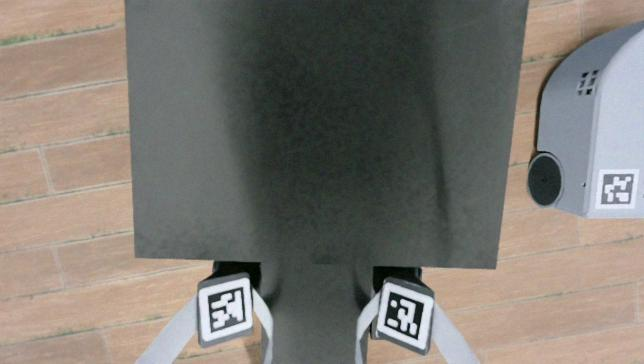

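{"fn": "move", "kwargs": {
  "joints": {"lift_m":0.644,"arm_m":0.48,"gripper_m":-0.07},
  "cameras": []
}}

{"fn": "move", "kwargs": {
  "base": {"translate_m":-0.06},
  "cameras": ["wrist_camera","head_camera"]
}}

{"fn": "zoom_image", "kwargs": {
  "camera": "head_camera",
  "region": [460, 130, 680, 350]
}}

Scene clock: 1085.33 s.
move: done
base_odometry: x=+1.597 y=-1.107 heading=+0.693
turned_by_wheels: +0.000
turned_by_imu: +0.001
base_tilt: forward=-1.3 right=-0.4
lidar_m: 2.34 2.35 2.87 2.75 2.41 1.55 1.41 1.42 0.58 0.48 0.67 0.66
head_depth_mm: 1528 1693 1875 1670 1399 1259 1129 / 1680 1867 1981 1672 1362 1276 367 / 1846 2132 1982 1683 1279 415 387 / 2056 2316 2002 1687 496 439 1144 / 2185 2366 2007 1697 525 1242 1140 / 2021 2268 2023 610 946 1261 1150 / 1901 2099 699 758 937 1145 1133
base_status: not commanded
joint_positions: lift_m=+0.644 arm_m=+0.480 wrist_yaw_rad=+0.000 wrist_pitch_rad=-1.556 wrist_roll_rad=+1.628 gripper_m=-0.068 head_pan_rad=-2.043 head_tilt_rad=-0.841
joint_status: all done
measured_speeds: all 0
motor_effort: left_wheel=+0.5(2.8) right_wheel=-2.4(4.3) lift_m=+45.5(45.6) arm_m=+16.9(26.6) wrist_yaw_rad=+0.6(1.4) wrist_pitch_rad=+1.0(1.5) wrist_roll_rad=+0.4(1.7) gripper_m=-37.7(98.1) head_pan_rad=-2.8(3.5) head_tilt_rad=-4.0(4.7)
hand_pose: x=-0.0215 y=-0.6044 z=+0.5261 quat_wxyz=(-0.020, -0.020, -0.712, -0.702) (m; base frame)
wrist_depth_mm: 650 124 123 123 123 666 668 / 656 125 125 124 126 681 525 / 687 128 129 128 128 654 535 / 691 132 130 130 131 705 553 / 708 695 133 134 134 722 726 / 702 722 128 137 506 734 763 / 732 728 122 140 125 776 758
pictures: none
No camera images: "cameras" was empty.

Scene clock: 1087.03 s.
move: done
base_odometry: x=+1.551 y=-1.146 heading=+0.694
turned_by_wheels: +0.001
turned_by_imu: +0.002
base_tilt: forward=-1.3 right=-0.4
lidar_m: 2.40 2.41 2.95 2.74 2.30 1.49 1.35 1.36 0.59 0.51 0.73 0.74
head_depth_mm: 1451 1626 1832 1653 1440 1268 1128 / 1600 1812 1939 1677 1356 1270 366 / 1764 2045 1989 1671 1294 415 386 / 1977 2263 2035 1682 1070 438 1144 / 2151 2380 1992 1701 523 1242 1148 / 2022 2284 2009 612 972 1268 1146 / 1917 2137 693 758 956 1121 1157
base_status: done
joint_positions: lift_m=+0.644 arm_m=+0.480 wrist_yaw_rad=-0.014 wrist_pitch_rad=-1.509 wrist_roll_rad=+1.654 gripper_m=-0.060 head_pan_rad=-2.043 head_tilt_rad=-0.841
joint_status: not commanded
measured_speeds: all 0
on_its_own: gripper_m is held at -0.061, not at your -0.070, by its stall guard, which is not easing now; right_wheel is at rest, and its effort (-31.4) is outside its rest range (-21 to +21); wrist_yaw_rad is at rest, and its effort (+11.0) is outside its rest range (-9 to +9)
motor_effort: left_wheel=+15.3(15.3) right_wheel=-31.4(31.6) lift_m=+28.1(46.4) arm_m=+9.9(18.1) wrist_yaw_rad=+11.0(13.0) wrist_pitch_rad=-7.6(7.8) wrist_roll_rad=-8.0(8.3) gripper_m=-20.0(37.8) head_pan_rad=-2.8(3.5) head_tilt_rad=-3.4(4.4)
hand_pose: x=-0.0214 y=-0.6166 z=+0.5255 quat_wxyz=(-0.035, -0.034, -0.728, -0.684) (m; base frame)
wrist_depth_mm: 677 659 121 122 122 123 644 / 711 126 125 124 124 126 566 / 722 128 128 128 128 678 560 / 721 131 131 130 131 703 538 / 731 739 133 135 135 697 705 / 748 742 124 138 713 734 738 / 793 744 124 141 123 746 738
pictures: head_camera (sideways), wrist_camera
camera_calibration:
head_camera: T_world_to_cam=[[0.382063, 0.646156, -0.660689, 0.883557], [0.880838, -0.470892, 0.0488375, -0.0663189], [-0.279556, -0.600619, -0.74907, 0.937905], [0, 0, 0, 1]] pos_world=[-0.0169612, -0.0388212, 1.28955]
wrist_camera: T_world_to_cam=[[0.0536751, 0.996551, -0.0632799, 0.645904], [0.990209, -0.0449414, 0.132161, -0.0286771], [0.128861, -0.069754, -0.989206, 0.641523], [0, 0, 0, 1]] pos_world=[-0.0889402, -0.600216, 0.679261]

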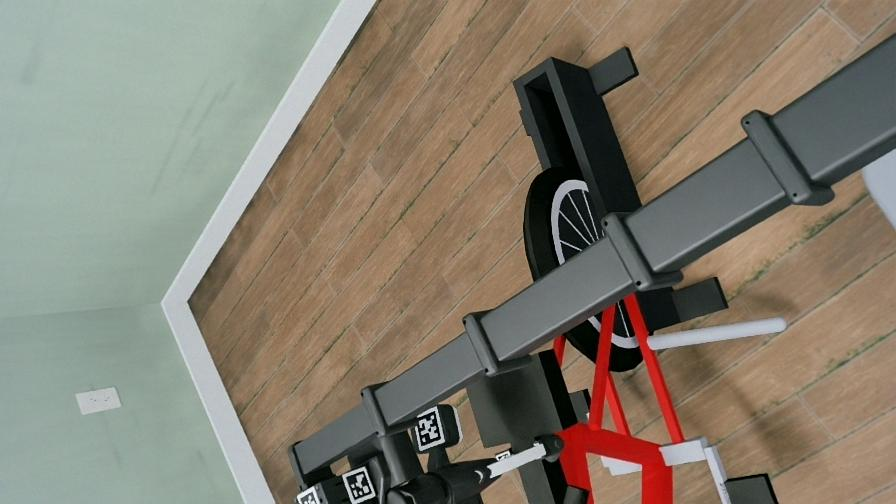

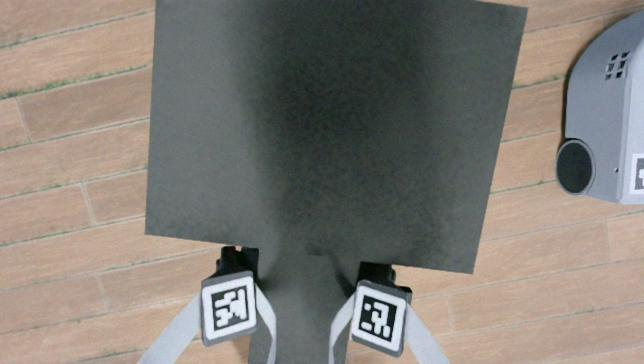

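Scaled by 2.291 from the camera's 896x504 image, which has a finer 1280x720 frame.

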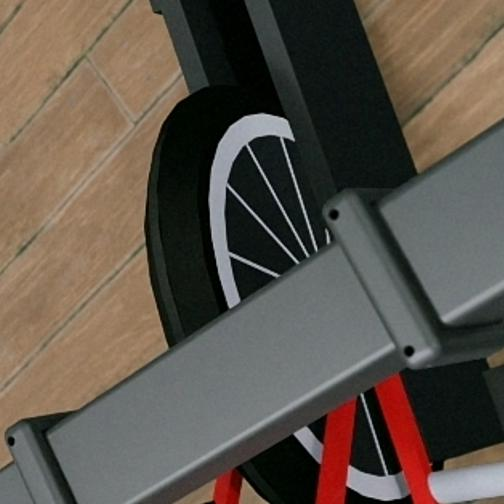

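{"fn": "move", "kwargs": {
  "joints": {"lift_m":0.646,"wrist_roll_rad":1.69,"arm_m":0.485},
  "base": {"translate_m":-0.03},
  "cameras": ["wrist_camera","head_camera"]
}}

{"fn": "zoom_image", "kwargs": {
  "camera": "head_camera",
  "region": [500, 180, 800, 400]
}}

Scene clock: 1095.47 s.
move: done
base_odometry: x=+1.528 y=-1.165 heading=+0.695
turned_by_wheels: +0.001
turned_by_imu: +0.002
base_tilt: forward=-1.3 right=-0.4
lidar_m: 2.42 2.44 2.97 2.74 2.25 1.45 1.32 1.33 0.60 0.53 0.77 2.47
head_depth_mm: 1424 1596 1799 1669 1429 1266 1128 / 1559 1759 1915 1671 1346 1267 365 / 1743 1984 1987 1673 1278 413 386 / 1953 2234 2011 1682 493 441 1147 / 2150 2343 1995 1687 524 1243 1145 / 2048 2282 2046 610 1008 1265 1153 / 1918 2135 692 769 962 1245 1153
base_status: done
joint_positions: lift_m=+0.646 arm_m=+0.485 wrist_yaw_rad=-0.013 wrist_pitch_rad=-1.478 wrist_roll_rad=+1.710 gripper_m=-0.057 head_pan_rad=-2.043 head_tilt_rad=-0.841
joint_status: all done
measured_speeds: all 0
on_its_own: gripper_m is held at -0.058, not at your -0.070, by its stall guard, which is not easing now; right_wheel is at rest, and its effort (-30.4) is outside its rest range (-21 to +21); wrist_yaw_rad is at rest, and its effort (+10.3) is outside its rest range (-9 to +9); wrist_pitch_rad is at rest, and its effort (-13.4) is outside its rest range (-8 to +12)
motor_effort: left_wheel=+16.3(18.6) right_wheel=-30.4(43.2) lift_m=+43.3(50.8) arm_m=+5.5(18.0) wrist_yaw_rad=+10.3(13.2) wrist_pitch_rad=-13.4(13.5) wrist_roll_rad=-6.7(8.5) gripper_m=-19.9(21.1) head_pan_rad=-3.0(3.7) head_tilt_rad=-3.4(4.3)
hand_pose: x=-0.0215 y=-0.6294 z=+0.5273 quat_wxyz=(-0.055, -0.052, -0.737, -0.672) (m; base frame)
wrist_depth_mm: 690 673 123 122 122 630 630 / 718 685 126 125 124 124 592 / 725 711 129 128 127 662 563 / 743 133 132 131 130 683 653 / 738 746 134 135 134 695 683 / 770 741 124 138 505 716 714 / 799 780 124 143 124 733 714
pictures: head_camera (sideways), wrist_camera
camera_calibration:
head_camera: T_world_to_cam=[[0.382063, 0.646156, -0.660689, 0.883557], [0.880838, -0.470892, 0.0488375, -0.0663189], [-0.279556, -0.600619, -0.74907, 0.937905], [0, 0, 0, 1]] pos_world=[-0.0169612, -0.0388212, 1.28955]
wrist_camera: T_world_to_cam=[[0.108485, 0.989701, -0.0933972, 0.671604], [0.985843, -0.0950265, 0.13814, -0.0641729], [0.127842, -0.107061, -0.985999, 0.617249], [0, 0, 0, 1]] pos_world=[-0.0885054, -0.604702, 0.680198]

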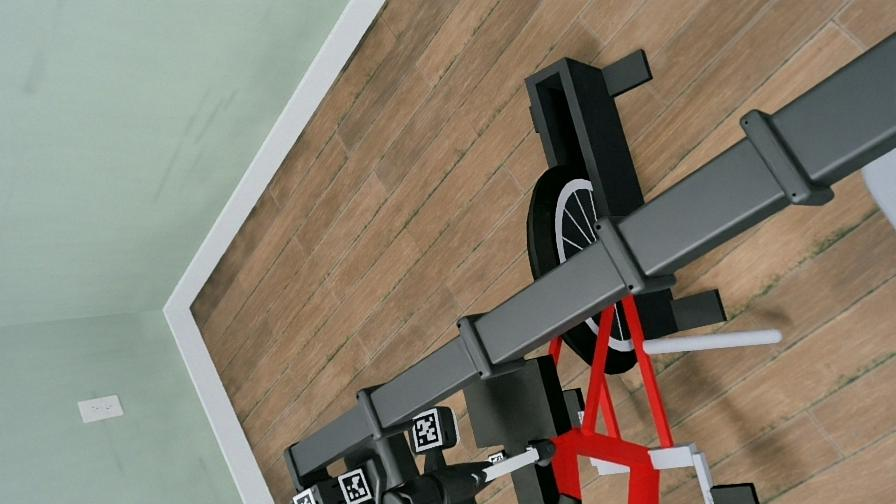

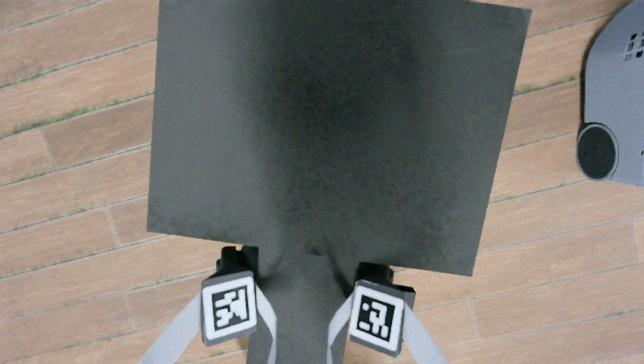

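Scaled by 1.680 from the camera's 896x504 image, which has a finer 1280x720 frame.

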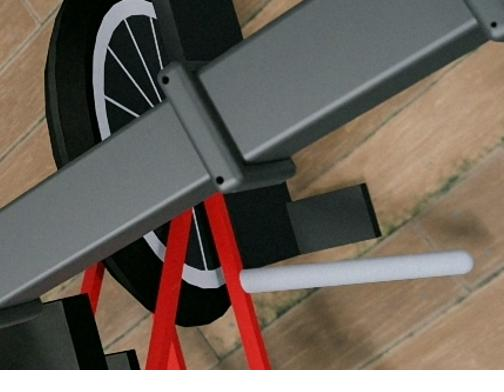

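{"fn": "move", "kwargs": {
  "joints": {"lift_m":0.64,"arm_m":0.455},
  "cameras": []
}}

{"fn": "move", "kwargs": {
  "joints": {"gripper_m":0.11},
  "cameras": []
}}

{"fn": "move", "kwargs": {
  "joints": {"lift_m":0.75,"wrist_yaw_rad":0,"wrist_pitch_rad":-1.55},
  "cameras": ["wrist_camera"]
}}

{"fn": "move", "kwargs": {
  "joints": {"arm_m":0.15,"wrist_roll_rad":1.6},
  "base": {"translate_m":-0.2},
  "cameras": ["wrist_camera","head_camera"]
}}

Scene clock: 1102.83 s.
move: contact_stop
base_odometry: x=+1.528 y=-1.165 heading=+0.695
turned_by_wheels: +0.000
turned_by_imu: +0.001
base_tilt: forward=-1.3 right=-0.5
lidar_m: 2.42 2.44 2.98 2.73 2.24 1.45 1.32 1.33 0.60 0.53 0.77 2.47
head_depth_mm: 1436 1591 1798 1667 1439 1263 1133 / 1571 1757 1912 1673 1343 1268 369 / 1744 1976 2008 1682 1263 425 390 / 1949 2250 2005 1689 1063 441 1144 / 2156 2344 2028 1686 522 1239 1138 / 2037 2260 2017 607 967 1267 1144 / 1900 2125 710 720 953 1237 1156
base_status: not commanded
joint_positions: lift_m=+0.641 arm_m=+0.455 wrist_yaw_rad=-0.008 wrist_pitch_rad=-1.431 wrist_roll_rad=+1.710 gripper_m=-0.054 head_pan_rad=-2.043 head_tilt_rad=-0.841
joint_status: lift_m contact_stop (moved -0.005 of -0.006); the others done
measured_speeds: all 0
on_its_own: gripper_m is held at -0.055, not at your -0.070, by its stall guard, which is not easing now; lift_m is slack since a contact_stop; right_wheel is at rest, and its effort (-33.5) is outside its rest range (-21 to +21); wrist_pitch_rad is at rest, and its effort (-21.8) is outside its rest range (-8 to +12)
motor_effort: left_wheel=+20.2(20.8) right_wheel=-33.5(33.7) lift_m=+26.5(28.8) arm_m=-21.6(29.1) wrist_yaw_rad=+7.5(11.9) wrist_pitch_rad=-21.8(22.1) wrist_roll_rad=-6.7(7.1) gripper_m=-21.7(22.9) head_pan_rad=-2.9(3.4) head_tilt_rad=-3.5(4.3)
hand_pose: x=-0.0216 y=-0.6114 z=+0.5224 quat_wxyz=(-0.055, -0.049, -0.752, -0.655) (m; base frame)
wrist_depth_mm: 722 122 120 120 118 118 588 / 744 125 123 122 121 619 619 / 770 128 128 126 125 639 631 / 761 132 130 129 127 676 647 / 790 764 134 134 132 667 667 / 834 787 134 136 505 704 693 / 840 797 127 142 713 710 680
pictures: none
No camera images: "cameras" was empty.

not run: a stop that you did not command came earlier in this reply.

not run: a stop that you did not command came earlier in this reply.

not run: a stop that you did not command came earlier in this reply.

{"fn": "move", "kwargs": {
  "joints": {"gripper_m":0.11},
  "cameras": []
}}

{"fn": "move", "kwargs": {
  "joints": {"lift_m":0.75,"wrist_yaw_rad":0,"wrist_pitch_rad":-1.55},
  "cameras": ["wrist_camera"]
}}

{"fn": "move", "kwargs": {
  "joints": {"arm_m":0.15,"wrist_roll_rad":1.6},
  "base": {"translate_m":-0.2},
  "cameras": ["wrist_camera","head_camera"]
}}

Scene clock: 1107.57 s.
move: done
base_odometry: x=+1.528 y=-1.165 heading=+0.695
turned_by_wheels: +0.000
turned_by_imu: +0.000
base_tilt: forward=-1.3 right=-0.4
lidar_m: 2.42 2.43 2.98 2.73 2.24 1.46 1.32 1.33 0.60 0.53 0.77 2.47
head_depth_mm: 1432 1581 1792 1668 1440 1269 1132 / 1572 1763 1924 1683 1342 1277 370 / 1742 1988 1993 1690 1261 424 390 / 1948 2239 2012 1692 1063 442 1143 / 2137 2339 2002 1697 522 1244 1144 / 2042 2259 2039 608 968 1271 1149 / 1905 2127 693 720 944 1228 1151
base_status: not commanded
joint_positions: lift_m=+0.641 arm_m=+0.455 wrist_yaw_rad=-0.005 wrist_pitch_rad=-1.410 wrist_roll_rad=+1.709 gripper_m=+0.110 head_pan_rad=-2.043 head_tilt_rad=-0.841
joint_status: all done
measured_speeds: all 0
on_its_own: lift_m is slack since a contact_stop; left_wheel is at rest, and its effort (+21.8) is outside its rest range (-21 to +21); right_wheel is at rest, and its effort (-37.0) is outside its rest range (-21 to +21); wrist_pitch_rad is at rest, and its effort (-25.6) is outside its rest range (-8 to +12)
motor_effort: left_wheel=+21.8(22.5) right_wheel=-37.0(37.2) lift_m=+26.3(26.9) arm_m=-10.1(15.6) wrist_yaw_rad=+5.0(7.3) wrist_pitch_rad=-25.6(26.0) wrist_roll_rad=-6.8(7.0) gripper_m=+13.5(93.2) head_pan_rad=-2.5(3.9) head_tilt_rad=-3.6(4.4)
hand_pose: x=-0.0216 y=-0.6170 z=+0.5227 quat_wxyz=(-0.054, -0.047, -0.760, -0.646) (m; base frame)
wrist_depth_mm: 734 699 121 119 117 116 596 / 743 730 124 122 120 119 607 / 754 131 128 125 124 612 612 / 791 134 132 129 127 654 640 / 831 778 135 133 131 671 647 / 856 122 141 137 132 687 653 / 873 124 142 142 125 701 698
pictures: none
No camera images: "cameras" was empty.

Scene clock: 1109.40 s.
move: done
base_odometry: x=+1.528 y=-1.165 heading=+0.694
turned_by_wheels: -0.002
turned_by_imu: -0.002
base_tilt: forward=-1.3 right=-0.4
lidar_m: 2.42 2.44 2.98 2.73 2.25 1.45 1.32 1.33 0.60 0.53 0.77 2.46
head_depth_mm: 1426 1587 1783 1662 1435 1259 285 / 1568 1762 1916 1680 1350 302 286 / 1732 1977 2004 1673 1116 314 1119 / 1946 2240 2015 1682 359 1251 1152 / 2157 2374 2015 423 1103 1242 1154 / 2039 2266 519 930 966 1267 1156 / 1887 2041 604 906 958 1232 1151
base_status: not commanded
joint_positions: lift_m=+0.750 arm_m=+0.455 wrist_yaw_rad=-0.002 wrist_pitch_rad=-1.541 wrist_roll_rad=+1.695 gripper_m=+0.110 head_pan_rad=-2.043 head_tilt_rad=-0.841
joint_status: all done
measured_speeds: all 0
motor_effort: left_wheel=-0.5(23.9) right_wheel=+0.0(40.3) lift_m=+33.9(40.6) arm_m=-5.5(10.8) wrist_yaw_rad=+1.8(12.3) wrist_pitch_rad=-1.7(27.6) wrist_roll_rad=-2.0(12.7) gripper_m=+0.7(14.1) head_pan_rad=-2.6(3.7) head_tilt_rad=-3.8(4.5)
hand_pose: x=-0.0215 y=-0.5832 z=+0.6319 quat_wxyz=(-0.045, -0.044, -0.716, -0.695) (m; base frame)
wrist_depth_mm: 791 743 756 623 781 758 639 / 774 763 230 237 783 789 631 / 780 795 234 237 778 754 641 / 803 808 238 241 805 817 648 / 816 836 249 799 860 833 816 / 853 122 255 846 145 864 825 / 848 124 259 871 132 118 901
pictures: wrist_camera
camera_calibration:
wrist_camera: T_world_to_cam=[[0.0833753, 0.996041, -0.0308315, 0.599213], [0.988094, -0.0786164, 0.132249, -0.0609015], [0.129302, -0.0414907, -0.990737, 0.766513], [0, 0, 0, 1]] pos_world=[-0.0888944, -0.569826, 0.785941]

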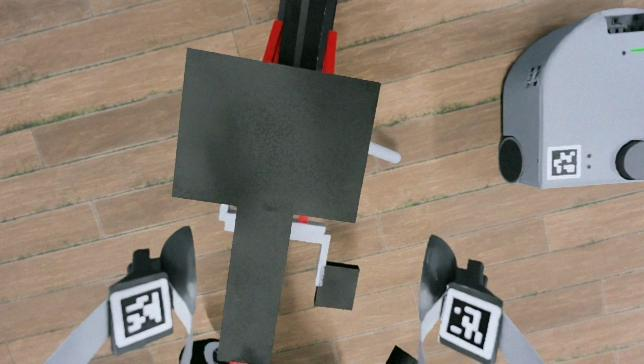

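Scene clock: 1112.87 s.
move: done
base_odometry: x=+1.374 y=-1.293 heading=+0.694
turned_by_wheels: +0.000
turned_by_imu: +0.000
base_tilt: forward=-1.3 right=-0.5
lidar_m: 2.61 2.64 2.99 2.71 1.91 1.24 1.12 1.13 0.56 0.54 0.90 0.91
head_depth_mm: 1214 1353 1526 1633 1438 1272 285 / 1328 1495 1713 1678 1444 301 286 / 1475 1682 1894 1687 1258 307 1120 / 1641 1920 2007 1690 363 1234 1143 / 1885 2226 2024 424 426 1223 1114 / 2035 2285 2021 411 410 487 1151 / 1940 2156 2052 1733 1016 1113 1142
base_status: done
joint_positions: lift_m=+0.750 arm_m=+0.150 wrist_yaw_rad=-0.001 wrist_pitch_rad=-1.542 wrist_roll_rad=+1.604 gripper_m=+0.110 head_pan_rad=-2.043 head_tilt_rad=-0.841
joint_status: all done
measured_speeds: all 0
motor_effort: left_wheel=-1.1(6.8) right_wheel=-1.6(6.4) lift_m=+33.1(34.6) arm_m=-15.3(23.6) wrist_yaw_rad=-0.2(2.8) wrist_pitch_rad=-1.4(2.0) wrist_roll_rad=-1.6(3.0) gripper_m=-0.2(1.2) head_pan_rad=-2.8(3.8) head_tilt_rad=-4.1(4.6)
hand_pose: x=-0.0215 y=-0.2779 z=+0.6319 quat_wxyz=(-0.012, -0.012, -0.717, -0.697) (m; base frame)
wrist_depth_mm: 763 752 737 766 761 771 781 / 788 493 783 782 615 638 779 / 801 540 802 802 639 636 794 / 812 549 791 814 648 650 813 / 614 558 834 838 816 818 810 / 622 121 843 861 145 843 872 / 101 596 869 879 898 118 860
pictures: head_camera (sideways), wrist_camera
camera_calibration:
head_camera: T_world_to_cam=[[0.382063, 0.646156, -0.660689, 0.883557], [0.880838, -0.470892, 0.0488375, -0.0663189], [-0.279556, -0.600619, -0.74907, 0.937906], [0, 0, 0, 1]] pos_world=[-0.0169612, -0.0388211, 1.28955]
wrist_camera: T_world_to_cam=[[-0.00942873, 0.999513, -0.0297382, 0.293432], [0.991473, 0.0132101, 0.129644, -0.00962581], [0.129974, -0.0282622, -0.991115, 0.783136], [0, 0, 0, 1]] pos_world=[-0.0894766, -0.271029, 0.786152]

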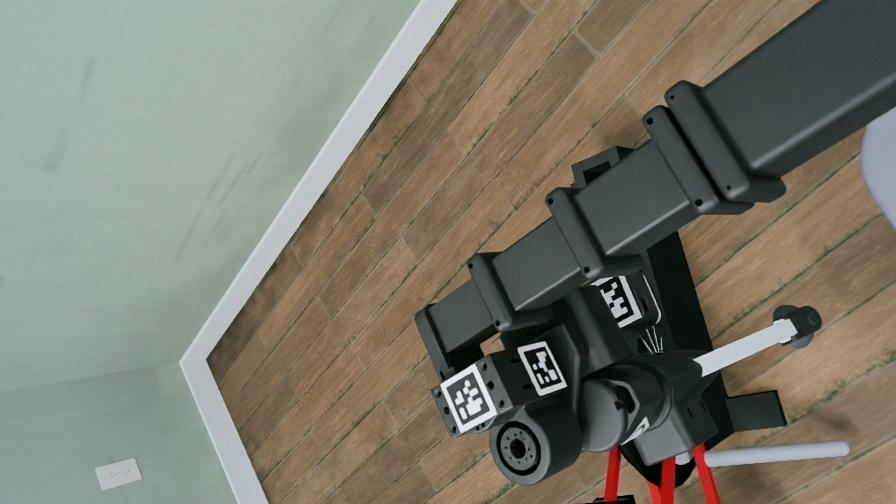

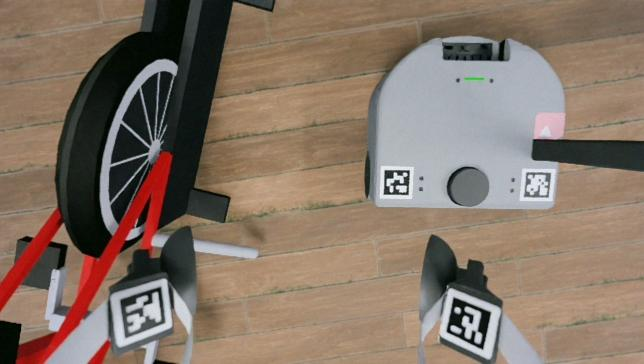

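{"fn": "move", "kwargs": {
  "base": {"rotate_rad":-0.2},
  "joints": {"gripper_m":-0.05},
  "cameras": []
}}

{"fn": "move", "kwargs": {
  "base": {"translate_m":0.337},
  "joints": {"wrist_roll_rad":-1.57},
  "cameras": ["wrist_camera","head_camera"]
}}

Scene clock: 1128.37 s.
move: done
base_odometry: x=+1.374 y=-1.293 heading=+0.494
turned_by_wheels: -0.200
turned_by_imu: -0.196
base_tilt: forward=-1.3 right=-0.5
lidar_m: 2.64 2.62 2.88 2.72 2.71 1.39 1.13 1.13 1.23 0.56 0.54 0.89
head_depth_mm: 1075 1217 1383 1566 1442 1267 285 / 1152 1300 1509 1623 1440 302 286 / 1232 1422 1674 1671 1427 308 1121 / 1340 1554 1837 1680 364 1257 1147 / 1444 1708 1947 424 426 1221 1140 / 1593 1914 2040 411 409 486 1149 / 1754 2135 2025 1716 1399 1017 1156
base_status: done
joint_positions: lift_m=+0.750 arm_m=+0.150 wrist_yaw_rad=-0.001 wrist_pitch_rad=-1.542 wrist_roll_rad=+1.604 gripper_m=-0.049 head_pan_rad=-2.043 head_tilt_rad=-0.841
joint_status: all done
measured_speeds: all 0
motor_effort: left_wheel=+4.0(8.1) right_wheel=-4.5(7.8) lift_m=+33.0(33.4) arm_m=-15.0(15.5) wrist_yaw_rad=+0.5(1.8) wrist_pitch_rad=-1.4(1.7) wrist_roll_rad=-1.3(1.8) gripper_m=-14.6(90.4) head_pan_rad=-3.0(3.7) head_tilt_rad=-4.2(4.4)
hand_pose: x=-0.0215 y=-0.2779 z=+0.6319 quat_wxyz=(-0.012, -0.012, -0.717, -0.697) (m; base frame)
wrist_depth_mm: 768 621 756 768 756 759 759 / 776 622 755 792 616 618 782 / 799 631 798 776 637 644 808 / 814 535 820 804 651 652 823 / 806 553 837 807 816 831 797 / 850 556 747 128 866 865 859 / 845 632 120 854 882 859 863
pictures: none
No camera images: "cameras" was empty.

Scene clock: 1132.87 s.
move: done
base_odometry: x=+1.670 y=-1.133 heading=+0.494
turned_by_wheels: +0.000
turned_by_imu: +0.002
base_tilt: forward=-1.3 right=-0.5
lidar_m: 2.32 2.31 2.54 2.84 2.83 1.78 1.45 1.44 0.58 0.50 0.65 0.64
head_depth_mm: 1387 1556 1766 1683 1429 1263 285 / 1482 1669 1862 1670 1393 302 286 / 1592 1825 1968 1678 1141 307 1119 / 1718 1980 1987 1693 364 1255 1143 / 1871 2210 2024 424 427 1153 1148 / 2047 2343 2037 412 409 616 1152 / 2046 2248 2049 1715 739 473 1122
base_status: done
joint_positions: lift_m=+0.750 arm_m=+0.150 wrist_yaw_rad=-0.001 wrist_pitch_rad=-1.543 wrist_roll_rad=-1.565 gripper_m=-0.049 head_pan_rad=-2.043 head_tilt_rad=-0.841
joint_status: all done
measured_speeds: all 0
motor_effort: left_wheel=+3.1(8.0) right_wheel=+0.3(4.1) lift_m=+32.0(33.4) arm_m=-12.4(15.3) wrist_yaw_rad=-0.3(2.3) wrist_pitch_rad=-1.4(1.6) wrist_roll_rad=-1.7(2.6) gripper_m=-15.2(15.6) head_pan_rad=-2.9(3.7) head_tilt_rad=-3.5(4.6)
hand_pose: x=-0.0213 y=-0.2781 z=+0.6319 quat_wxyz=(+0.717, +0.697, -0.002, -0.002) (m; base frame)
wrist_depth_mm: 752 753 758 770 757 761 779 / 761 797 766 774 770 782 812 / 761 616 681 785 810 605 800 / 635 644 636 807 820 811 346 / 799 659 667 833 798 621 354 / 844 828 665 128 843 553 277 / 846 861 121 899 709 554 270
pictures: head_camera (sideways), wrist_camera
camera_calibration:
head_camera: T_world_to_cam=[[0.382064, 0.646156, -0.660689, 0.883557], [0.880838, -0.470892, 0.0488375, -0.0663189], [-0.279556, -0.600619, -0.74907, 0.937905], [0, 0, 0, 1]] pos_world=[-0.0169612, -0.0388211, 1.28955]
wrist_camera: T_world_to_cam=[[0.0369482, -0.999002, 0.0251047, -0.295804], [-0.99062, -0.0333078, 0.132527, -0.0668711], [-0.131558, -0.0297658, -0.990861, 0.776969], [0, 0, 0, 1]] pos_world=[0.0469022, -0.274609, 0.786157]

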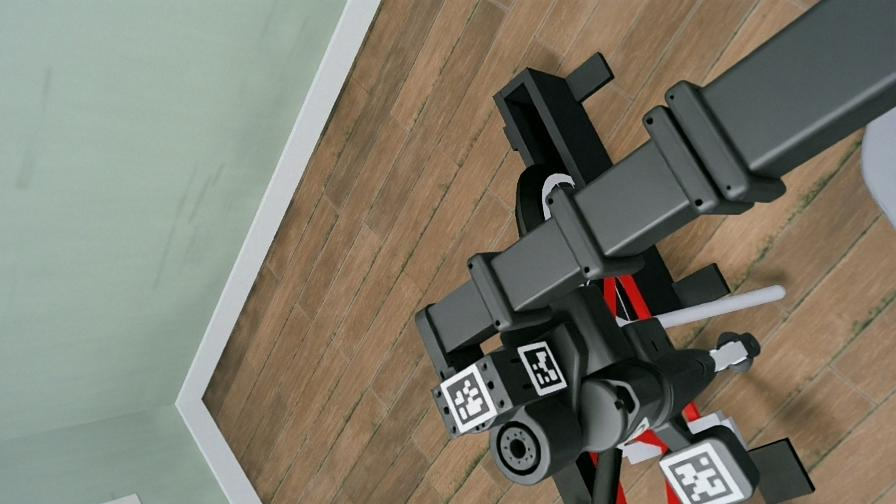

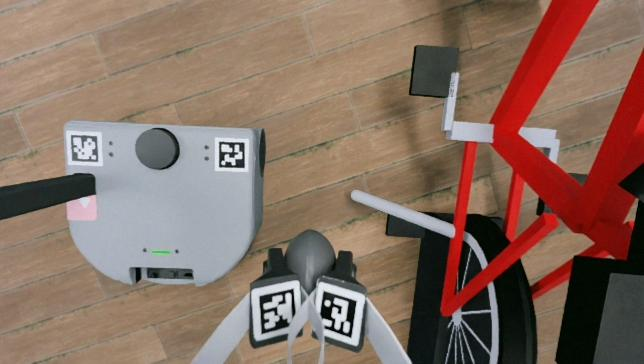

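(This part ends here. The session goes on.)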